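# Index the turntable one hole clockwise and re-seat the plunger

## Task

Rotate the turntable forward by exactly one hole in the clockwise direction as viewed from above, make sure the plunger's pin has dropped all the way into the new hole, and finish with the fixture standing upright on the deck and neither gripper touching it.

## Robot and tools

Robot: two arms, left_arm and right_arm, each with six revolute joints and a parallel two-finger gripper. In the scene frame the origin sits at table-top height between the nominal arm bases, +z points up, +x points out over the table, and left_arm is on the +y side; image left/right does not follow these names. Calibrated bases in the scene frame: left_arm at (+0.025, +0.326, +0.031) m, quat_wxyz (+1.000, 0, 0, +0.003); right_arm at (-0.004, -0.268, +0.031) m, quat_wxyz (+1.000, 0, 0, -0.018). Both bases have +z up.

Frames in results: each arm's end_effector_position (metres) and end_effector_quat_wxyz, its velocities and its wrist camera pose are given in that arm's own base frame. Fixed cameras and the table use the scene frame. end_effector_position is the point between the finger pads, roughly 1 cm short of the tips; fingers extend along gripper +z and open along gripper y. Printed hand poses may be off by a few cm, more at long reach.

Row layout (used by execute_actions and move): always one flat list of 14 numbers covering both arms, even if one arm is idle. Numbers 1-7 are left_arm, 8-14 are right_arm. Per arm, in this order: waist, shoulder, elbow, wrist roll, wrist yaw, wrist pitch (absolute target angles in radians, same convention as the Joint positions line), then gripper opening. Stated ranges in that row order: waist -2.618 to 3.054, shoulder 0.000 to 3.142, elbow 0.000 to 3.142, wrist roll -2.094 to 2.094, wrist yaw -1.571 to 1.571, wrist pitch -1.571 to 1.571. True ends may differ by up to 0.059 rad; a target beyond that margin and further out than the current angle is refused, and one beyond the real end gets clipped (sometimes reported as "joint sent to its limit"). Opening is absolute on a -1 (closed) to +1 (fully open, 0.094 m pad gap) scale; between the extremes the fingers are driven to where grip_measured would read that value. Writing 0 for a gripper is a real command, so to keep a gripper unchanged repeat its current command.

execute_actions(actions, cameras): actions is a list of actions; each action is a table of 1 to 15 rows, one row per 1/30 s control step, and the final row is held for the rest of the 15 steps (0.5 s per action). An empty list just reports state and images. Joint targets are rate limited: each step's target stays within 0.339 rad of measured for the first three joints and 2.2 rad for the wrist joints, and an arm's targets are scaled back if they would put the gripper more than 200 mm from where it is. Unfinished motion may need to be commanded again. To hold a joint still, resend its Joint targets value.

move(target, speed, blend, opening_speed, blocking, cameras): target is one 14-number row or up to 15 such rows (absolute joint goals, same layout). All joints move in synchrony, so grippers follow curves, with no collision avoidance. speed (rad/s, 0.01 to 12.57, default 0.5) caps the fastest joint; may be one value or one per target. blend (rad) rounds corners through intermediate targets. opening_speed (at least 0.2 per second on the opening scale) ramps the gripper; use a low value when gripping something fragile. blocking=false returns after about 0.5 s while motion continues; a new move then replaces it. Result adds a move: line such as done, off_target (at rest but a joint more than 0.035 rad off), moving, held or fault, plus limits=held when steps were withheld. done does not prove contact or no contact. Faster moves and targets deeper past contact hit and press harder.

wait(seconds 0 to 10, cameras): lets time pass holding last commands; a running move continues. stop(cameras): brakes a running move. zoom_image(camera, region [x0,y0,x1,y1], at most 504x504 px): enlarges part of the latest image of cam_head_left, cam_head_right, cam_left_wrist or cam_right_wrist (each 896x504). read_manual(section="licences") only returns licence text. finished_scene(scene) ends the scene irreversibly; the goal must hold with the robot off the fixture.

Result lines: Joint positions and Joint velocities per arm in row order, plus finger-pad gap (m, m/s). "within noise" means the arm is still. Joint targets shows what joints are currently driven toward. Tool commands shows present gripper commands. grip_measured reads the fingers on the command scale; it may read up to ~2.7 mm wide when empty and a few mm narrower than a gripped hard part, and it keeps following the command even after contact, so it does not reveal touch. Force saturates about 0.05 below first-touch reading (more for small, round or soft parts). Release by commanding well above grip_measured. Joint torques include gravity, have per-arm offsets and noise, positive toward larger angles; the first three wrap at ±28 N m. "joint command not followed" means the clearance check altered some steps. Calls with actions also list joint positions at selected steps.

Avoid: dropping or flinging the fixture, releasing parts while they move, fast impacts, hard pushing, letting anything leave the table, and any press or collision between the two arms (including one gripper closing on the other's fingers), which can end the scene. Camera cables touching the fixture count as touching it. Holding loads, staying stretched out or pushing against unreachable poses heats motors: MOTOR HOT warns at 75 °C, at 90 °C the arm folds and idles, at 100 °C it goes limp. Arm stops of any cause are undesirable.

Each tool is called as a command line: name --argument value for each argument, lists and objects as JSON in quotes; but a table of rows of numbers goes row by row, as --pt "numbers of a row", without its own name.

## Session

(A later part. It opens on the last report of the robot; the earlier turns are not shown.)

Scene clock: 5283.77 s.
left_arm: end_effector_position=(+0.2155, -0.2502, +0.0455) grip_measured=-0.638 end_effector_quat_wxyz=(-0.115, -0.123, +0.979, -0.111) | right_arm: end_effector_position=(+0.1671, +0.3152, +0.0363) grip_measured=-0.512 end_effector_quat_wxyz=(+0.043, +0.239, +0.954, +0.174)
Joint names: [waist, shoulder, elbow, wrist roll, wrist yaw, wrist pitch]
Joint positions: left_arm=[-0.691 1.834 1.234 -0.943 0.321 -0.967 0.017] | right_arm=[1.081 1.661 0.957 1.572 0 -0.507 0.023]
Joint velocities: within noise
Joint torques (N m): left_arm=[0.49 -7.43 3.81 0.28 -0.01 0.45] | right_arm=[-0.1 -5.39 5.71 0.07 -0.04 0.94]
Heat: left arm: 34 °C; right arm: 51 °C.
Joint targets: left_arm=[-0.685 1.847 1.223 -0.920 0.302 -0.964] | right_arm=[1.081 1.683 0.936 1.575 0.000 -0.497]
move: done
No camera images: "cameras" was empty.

move --pt "-0.69 1.847 1.2225 -0.945 0.32 -0.964 -0.1 1.081 1.675 0.944 1.575 0 -0.505 -0.1" --pt "-0.69 1.80 1.37 -0.945 0.32 -1.15 -0.1 1.081 1.56 0.99 1.575 0 -0.66 -0.1" --pt "-0.3 1.6 1.3 -0.945 0.32 -1.0 -0.1 0.7 1.4 0.9 1.575 0 -0.7 -0.1" --opening_speed 1.5 --speed '[0.3,0.5,1.2]' --cameras '["cam_head_left"]'

zoom_image --camera "cam_head_left" --region '[390, 265, 490, 365]'

Scene clock: 5294.77 s.
left_arm: end_effector_position=(+0.3126, -0.1524, +0.1341) grip_measured=-0.102 end_effector_quat_wxyz=(+0.010, -0.292, +0.936, -0.199) | right_arm: end_effector_position=(+0.2393, +0.2053, +0.0820) grip_measured=-0.102 end_effector_quat_wxyz=(+0.077, +0.413, +0.891, +0.172)
Joint names: [waist, shoulder, elbow, wrist roll, wrist yaw, wrist pitch]
Joint positions: left_arm=[-0.297 1.618 1.314 -0.942 0.316 -1.016 0.042] | right_arm=[0.703 1.418 0.91 1.572 -0.005 -0.683 0.042]
Joint velocities: within noise
Joint torques (N m): left_arm=[-0.34 -8.98 4.23 -0.01 0.18 1.1] | right_arm=[-0.42 -6.61 7.25 0.06 0.03 0.74]
Heat: left arm: 34 °C; right arm: 48 °C.
Joint targets: left_arm=[-0.300 1.600 1.300 -0.945 0.320 -1.000] | right_arm=[0.700 1.400 0.900 1.575 0.000 -0.700]
move: done
Images, in order (width x height): cam_head_left 896x504.

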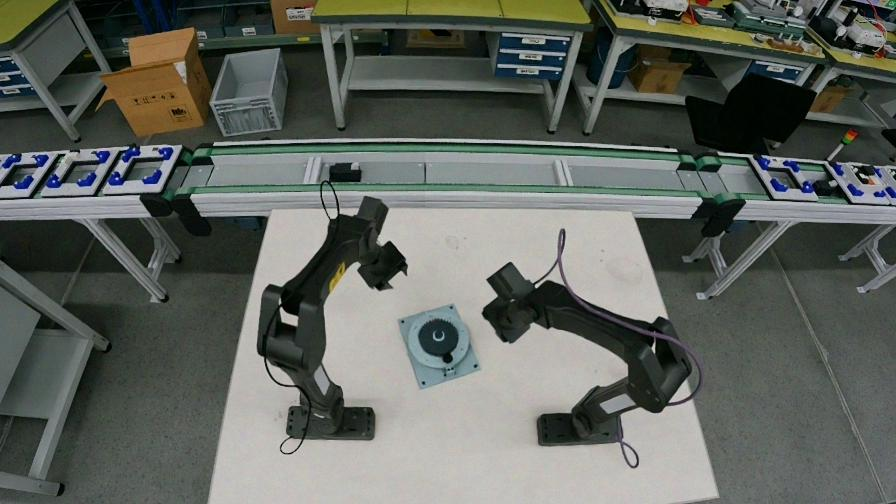

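Scaled by 5.040 from the camera's 896x504 image, which has a finer 1280x720 frame.

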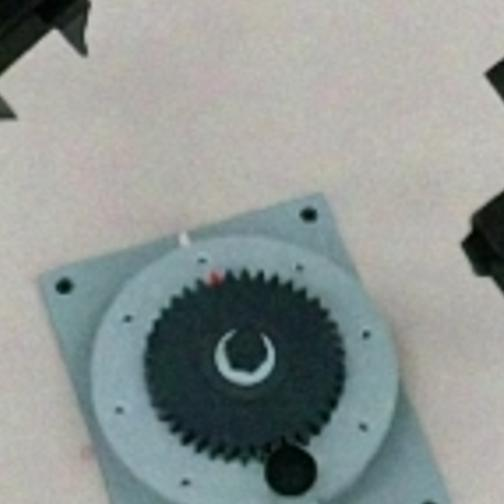

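finished_scene --scene 1

The scene is finished: the task was done.


## Next scene

The same job, from a new start.

execute_actions --actions '[]' --cameras '["cam_head_left"]'

zoom_image --camera "cam_head_left" --region '[380, 260, 500, 370]'

Scene clock: 0.00 s.
left_arm: end_effector_position=(+0.3789, +0.0005, +0.1416) grip_measured=+1.000 end_effector_quat_wxyz=(+0.682, -0.014, +0.730, +0.047) | right_arm: end_effector_position=(+0.3580, -0.0478, +0.1413) grip_measured=+1.000 end_effector_quat_wxyz=(+0.679, +0.114, +0.720, -0.089)
Joint names: [waist, shoulder, elbow, wrist roll, wrist yaw, wrist pitch]
Joint positions: left_arm=[-0.079 1.56 0.222 0.039 -0.166 1.272 0.094] | right_arm=[0.009 1.506 0.165 0.047 0.296 1.275 0.094]
Joint velocities: within noise
Joint torques (N m): no reading
Heat: left arm: 30 °C; right arm: 35 °C.
Joint targets: left_arm=[-0.079 1.557 0.226 0.038 -0.166 1.267] | right_arm=[0.009 1.502 0.170 0.046 0.296 1.270]
Tool commands: left_gripper/opening=+1.0 right_gripper/opening=+1.0
Images, in order (width x height): cam_head_left 896x504.

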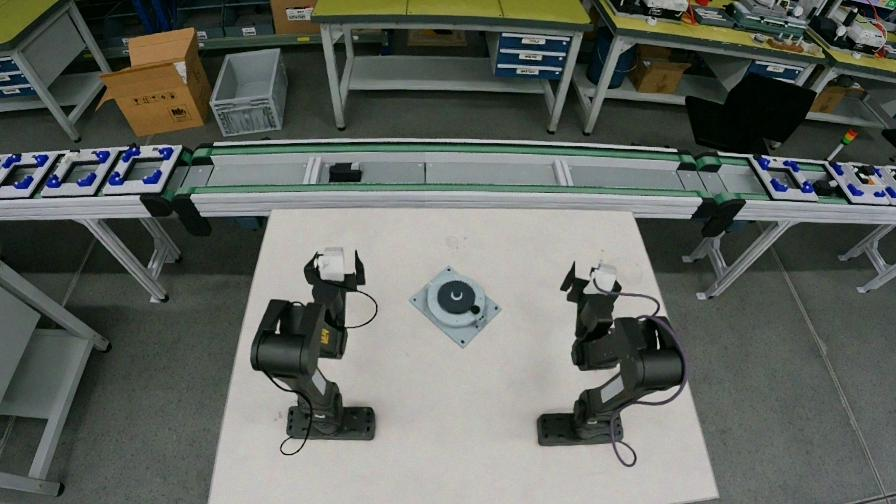

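Scaled by 4.200 from the camera's 896x504 image, which has a finer 1280x720 frame.

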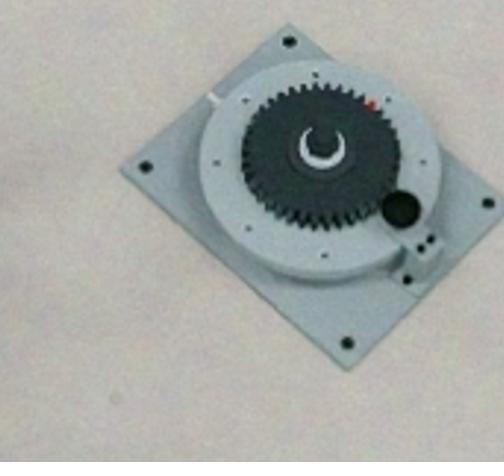

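move --pt "-0.35 1.7 1.4 -1.0 0.15 -0.6 -0.1 0.35 1.5 0.8 1.4 0 -0.3 -0.1" --pt "-0.618 2.288 2.095 -1.915 0.302 -1.385 -0.1 0.674 1.655 1.12 1.575 0 -0.673 -0.1" --speed '[1.4,1.0]' --blend '[0.1,0]' --opening_speed 2 --cameras '["cam_left_wrist","cam_right_wrist"]'

Scene clock: 23.00 s.
left_arm: end_effector_position=(+0.3313, -0.2998, +0.0905) grip_measured=-0.099 end_effector_quat_wxyz=(-0.139, -0.590, +0.794, -0.050) | right_arm: end_effector_position=(+0.2891, +0.2303, +0.0766) grip_measured=-0.098 end_effector_quat_wxyz=(+0.082, +0.426, +0.885, +0.169)
Joint names: [waist, shoulder, elbow, wrist roll, wrist yaw, wrist pitch]
Joint positions: left_arm=[-0.621 2.268 2.069 -1.902 0.296 -1.361 0.042] | right_arm=[0.669 1.636 1.097 1.566 -0.001 -0.655 0.042]
Joint velocities: within noise
Joint torques (N m): left_arm=[0.2 -11.19 7.3 -0.16 0.2 0.15] | right_arm=[0.38 -5.94 10.19 0.11 0 0.72]
Heat: left arm: 30 °C; right arm: 36 °C.
Joint targets: left_arm=[-0.618 2.288 2.095 -1.915 0.302 -1.385] | right_arm=[0.674 1.655 1.120 1.575 0.000 -0.673]
move: done
Images, in order (width x height): cam_left_wrist 896x504, cam_right_wrist 896x504.

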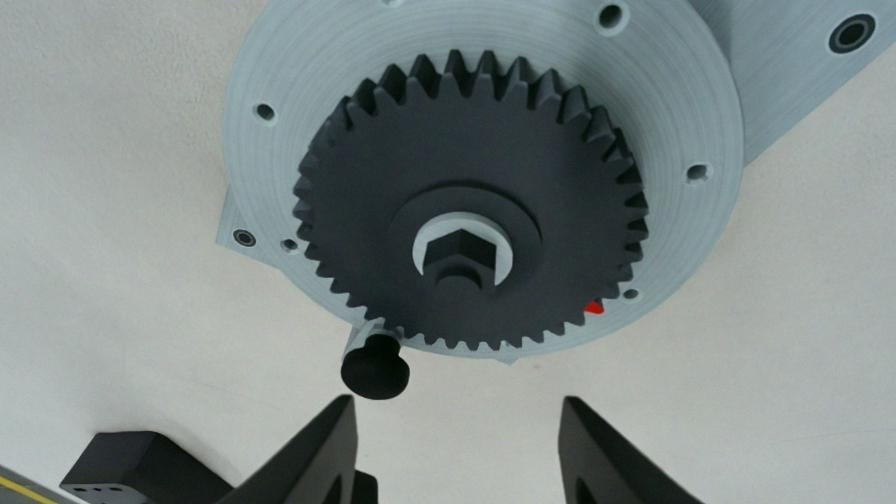

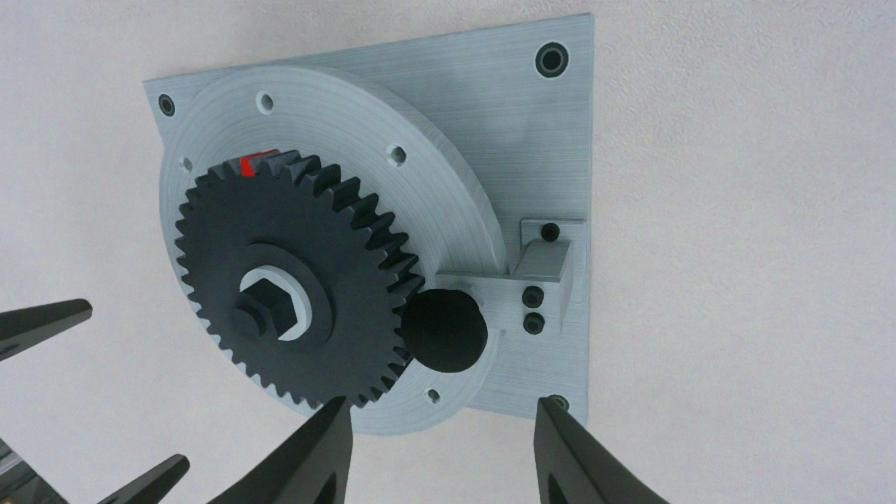

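move --pt "-0.617 2.288 1.883 -1.907 0.302 -1.186 -0.1 0.684 1.767 1.0545 1.575 0 -0.5056 -0.1" --pt "-0.617 2.288 1.883 -1.907 0.302 -1.186 -0.8 0.684 1.767 1.0545 1.575 0 -0.5056 -0.8" --speed '[0.35,0.3]' --opening_speed 1.0 --cameras '["cam_right_wrist","cam_left_wrist"]'

Scene clock: 49.83 s.
left_arm: end_effector_position=(+0.3289, -0.2984, +0.0475) grip_measured=-0.631 end_effector_quat_wxyz=(-0.140, -0.591, +0.793, -0.048) | right_arm: end_effector_position=(+0.3004, +0.2415, +0.0393) grip_measured=-0.513 end_effector_quat_wxyz=(+0.081, +0.424, +0.886, +0.169)
Joint names: [waist, shoulder, elbow, wrist roll, wrist yaw, wrist pitch]
Joint positions: left_arm=[-0.621 2.268 1.897 -1.903 0.297 -1.193 0.017] | right_arm=[0.674 1.747 1.064 1.568 -0.001 -0.511 0.023]
Joint velocities: within noise
Joint torques (N m): left_arm=[0.29 -11.19 4.08 -0.03 0.19 0.5] | right_arm=[0.9 -6.61 6.8 0.1 -0.02 0.94]
Heat: left arm: 32 °C; right arm: 37 °C.
Joint targets: left_arm=[-0.617 2.288 1.883 -1.907 0.302 -1.186] | right_arm=[0.684 1.767 1.055 1.575 0.000 -0.505]
move: done
Images, in order (width x height): cam_left_wrist 896x504, cam_right_wrist 896x504.

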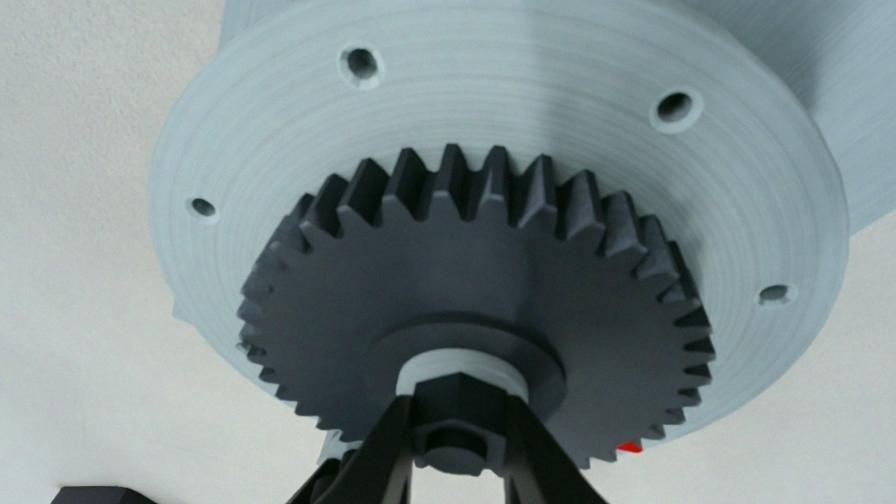

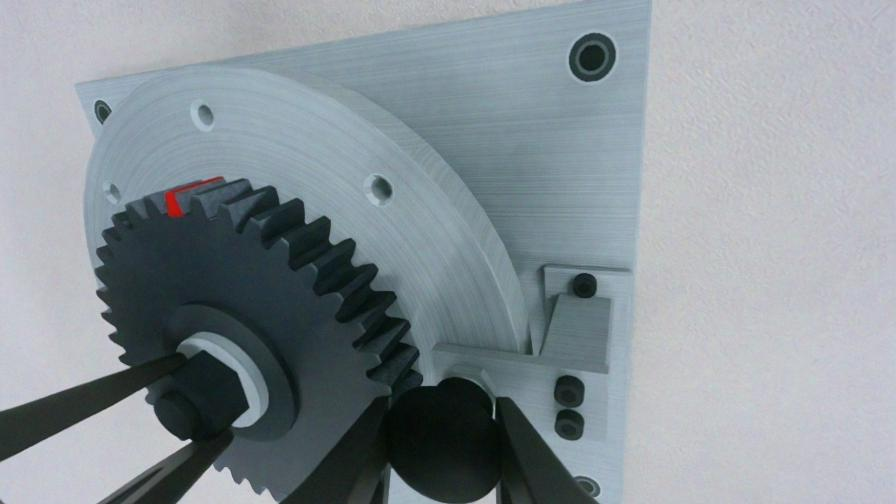

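move --pt "-0.617 2.288 1.883 -1.907 0.302 -1.186 -0.8 0.68 1.614 1.2 1.575 0 -0.563 -0.8" --speed '[0.3]' --cameras '["cam_right_wrist"]'

move --pt "-0.617 2.288 1.883 -1.077 0.302 -1.186 -0.8 0.68 1.614 1.2 1.575 0 -0.563 -0.8" --speed '[0.6]' --cameras '["cam_right_wrist"]'

Scene clock: 60.97 s.
left_arm: end_effector_position=(+0.3288, -0.2985, +0.0475) grip_measured=-0.632 end_effector_quat_wxyz=(-0.140, -0.591, +0.793, -0.048) | right_arm: end_effector_position=(+0.3006, +0.2417, +0.0474) grip_measured=-0.513 end_effector_quat_wxyz=(+0.077, +0.425, +0.887, +0.161)
Joint names: [waist, shoulder, elbow, wrist roll, wrist yaw, wrist pitch]
Joint positions: left_arm=[-0.621 2.268 1.897 -1.903 0.298 -1.193 0.017] | right_arm=[0.674 1.747 1.106 1.568 -0.001 -0.571 0.023]
Joint velocities: within noise
Joint torques (N m): left_arm=[0.31 -11.15 4.12 -0.03 0.18 0.51] | right_arm=[0.55 -18.99 17.01 0.11 -0.01 0.92]
Heat: left arm: 32 °C; right arm: 37 °C.
Joint targets: left_arm=[-0.617 2.288 1.883 -1.907 0.302 -1.186] | right_arm=[0.680 1.614 1.200 1.575 0.000 -0.563]
move: off_target (right_arm); right_arm: the shoulder is farthest, 0.133 rad from its target
Images, in order (width x height): cam_right_wrist 896x504.

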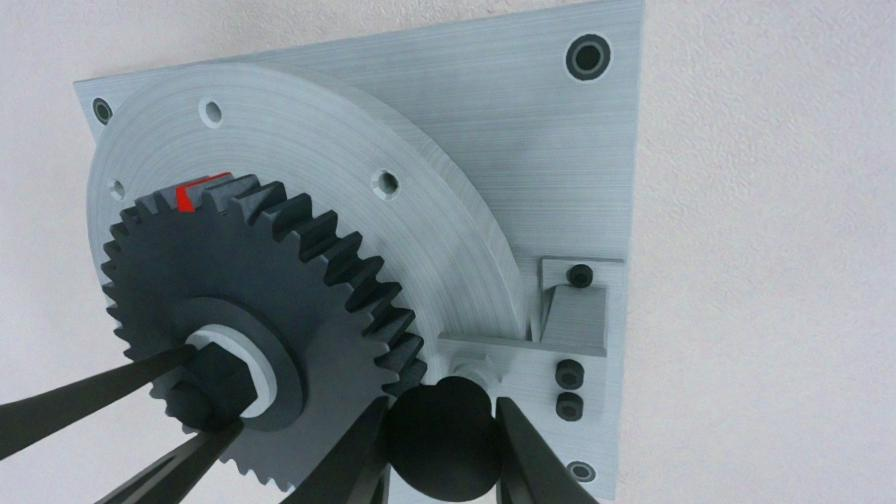

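Scene clock: 63.17 s.
left_arm: end_effector_position=(+0.3280, -0.2996, +0.0479) grip_measured=-0.637 end_effector_quat_wxyz=(-0.113, -0.235, +0.960, -0.102) | right_arm: end_effector_position=(+0.2998, +0.2411, +0.0473) grip_measured=-0.513 end_effector_quat_wxyz=(+0.076, +0.426, +0.887, +0.159)
Joint names: [waist, shoulder, elbow, wrist roll, wrist yaw, wrist pitch]
Joint positions: left_arm=[-0.621 2.268 1.897 -1.102 0.306 -1.193 0.017] | right_arm=[0.674 1.747 1.108 1.569 -0.001 -0.577 0.023]
Joint velocities: within noise
Joint torques (N m): left_arm=[0.34 -11.12 4.05 0.3 0.12 0.5] | right_arm=[0.5 -18.97 16.88 0.09 0 0.96]
Heat: left arm: 32 °C; right arm: 38 °C.
Joint targets: left_arm=[-0.617 2.288 1.883 -1.077 0.302 -1.186] | right_arm=[0.680 1.614 1.200 1.575 0.000 -0.563]
move: off_target (right_arm); right_arm: the shoulder is farthest, 0.133 rad from its target
Images, in order (width x height): cam_right_wrist 896x504.

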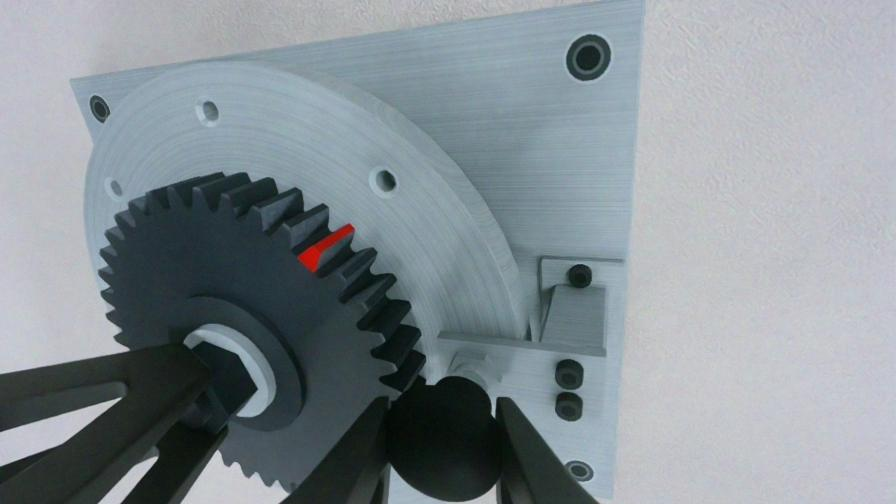

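move --pt "-0.617 2.288 1.883 -1.065 0.302 -1.186 -0.8 0.68 1.614 1.2 1.575 0 -0.563 -0.8" --pt "-0.617 2.288 1.883 -1.065 0.302 -1.186 -0.8 0.68 1.777 1.044 1.575 0 -0.516 -0.8" --speed '[0.3,0.35]' --cameras '["cam_right_wrist"]'

Scene clock: 73.30 s.
left_arm: end_effector_position=(+0.3279, -0.2998, +0.0480) grip_measured=-0.637 end_effector_quat_wxyz=(-0.113, -0.228, +0.961, -0.103) | right_arm: end_effector_position=(+0.2984, +0.2399, +0.0386) grip_measured=-0.513 end_effector_quat_wxyz=(+0.078, +0.426, +0.887, +0.163)
Joint names: [waist, shoulder, elbow, wrist roll, wrist yaw, wrist pitch]
Joint positions: left_arm=[-0.621 2.268 1.897 -1.089 0.307 -1.193 0.017] | right_arm=[0.674 1.748 1.066 1.569 -0.001 -0.526 0.023]
Joint velocities: within noise
Joint torques (N m): left_arm=[0.31 -11.17 4.08 0.29 0.1 0.5] | right_arm=[0.5 -5.87 5.56 0.09 0 0.95]
Heat: left arm: 32 °C; right arm: 41 °C.
Joint targets: left_arm=[-0.617 2.288 1.883 -1.065 0.302 -1.186] | right_arm=[0.680 1.777 1.044 1.575 0.000 -0.516]
move: done
Images, in order (width x height): cam_right_wrist 896x504.

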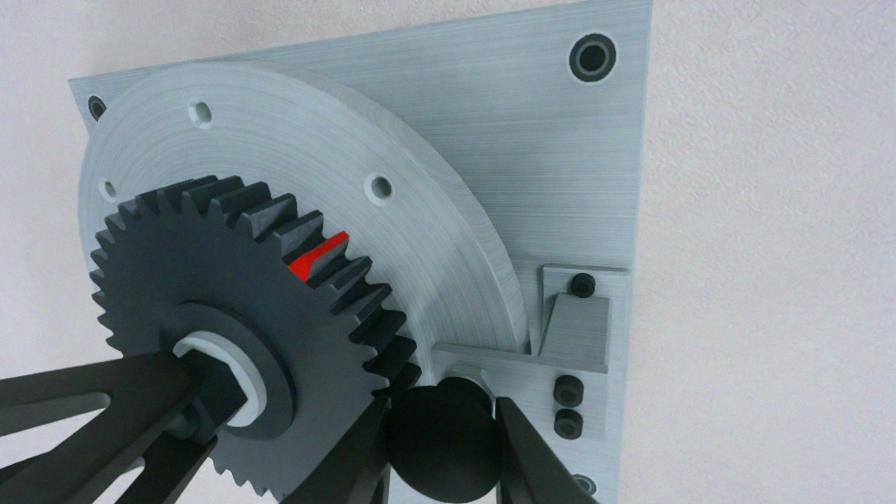

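move --pt "-0.619 2.288 1.883 -1.09 0.305 -1.186 -0.1 0.677 1.765 1.052 1.575 0 -0.525 -0.1" --pt "-0.619 2.26 2.09 -1.09 0.305 -1.38 -0.1 0.677 1.63 1.105 1.575 0 -0.68 -0.1" --pt "-0.4 1.9 1.8 -1.09 0.305 -1.2 -0.1 0.45 1.45 1.0 1.575 0 -0.6 -0.1" --opening_speed 1.5 --speed '[0.3,0.5,1.2]' --cameras '["cam_head_left","cam_left_wrist"]'

zoom_image --camera "cam_head_left" --region '[380, 260, 500, 370]'

Scene clock: 85.77 s.
left_arm: end_effector_position=(+0.3671, -0.2088, +0.1765) grip_measured=-0.101 end_effector_quat_wxyz=(+0.000, -0.313, +0.928, -0.201) | right_arm: end_effector_position=(+0.3225, +0.1592, +0.1092) grip_measured=-0.102 end_effector_quat_wxyz=(+0.131, +0.512, +0.822, +0.213)
Joint names: [waist, shoulder, elbow, wrist roll, wrist yaw, wrist pitch]
Joint positions: left_arm=[-0.394 1.899 1.815 -1.087 0.301 -1.213 0.042] | right_arm=[0.453 1.468 1.01 1.569 -0.005 -0.606 0.042]
Joint velocities: within noise
Joint torques (N m): left_arm=[-0.54 -9.99 4.36 -0.02 0.19 1.12] | right_arm=[-0.44 -7.47 7.42 0.09 0.04 1.16]
Heat: left arm: 32 °C; right arm: 39 °C.
Joint targets: left_arm=[-0.400 1.900 1.800 -1.090 0.305 -1.200] | right_arm=[0.450 1.450 1.000 1.575 0.000 -0.600]
move: done
Images, in order (width x height): cam_head_left 896x504, cam_left_wrist 896x504.

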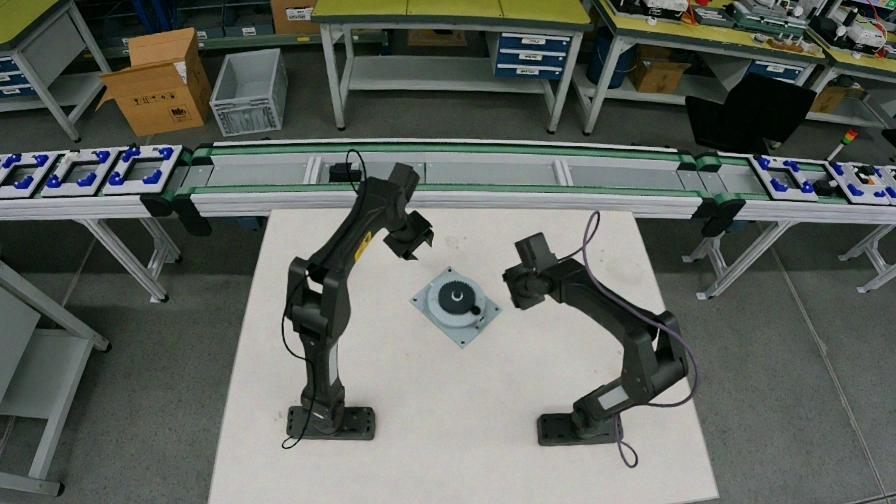

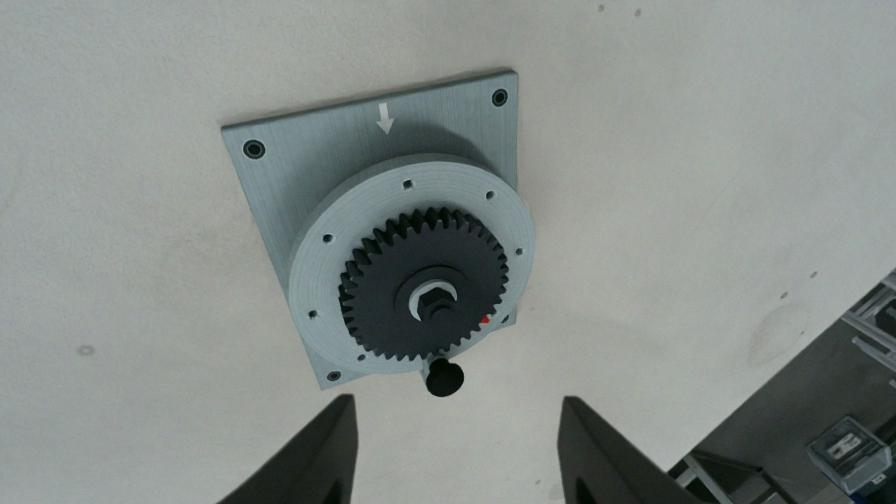

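Scaled by 4.200 from the camera's 896x504 image, which has a finer 1280x720 frame.

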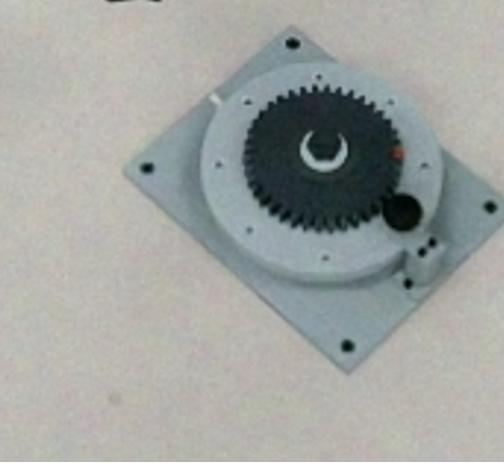

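finished_scene --scene 2

The scene is finished: the task was done.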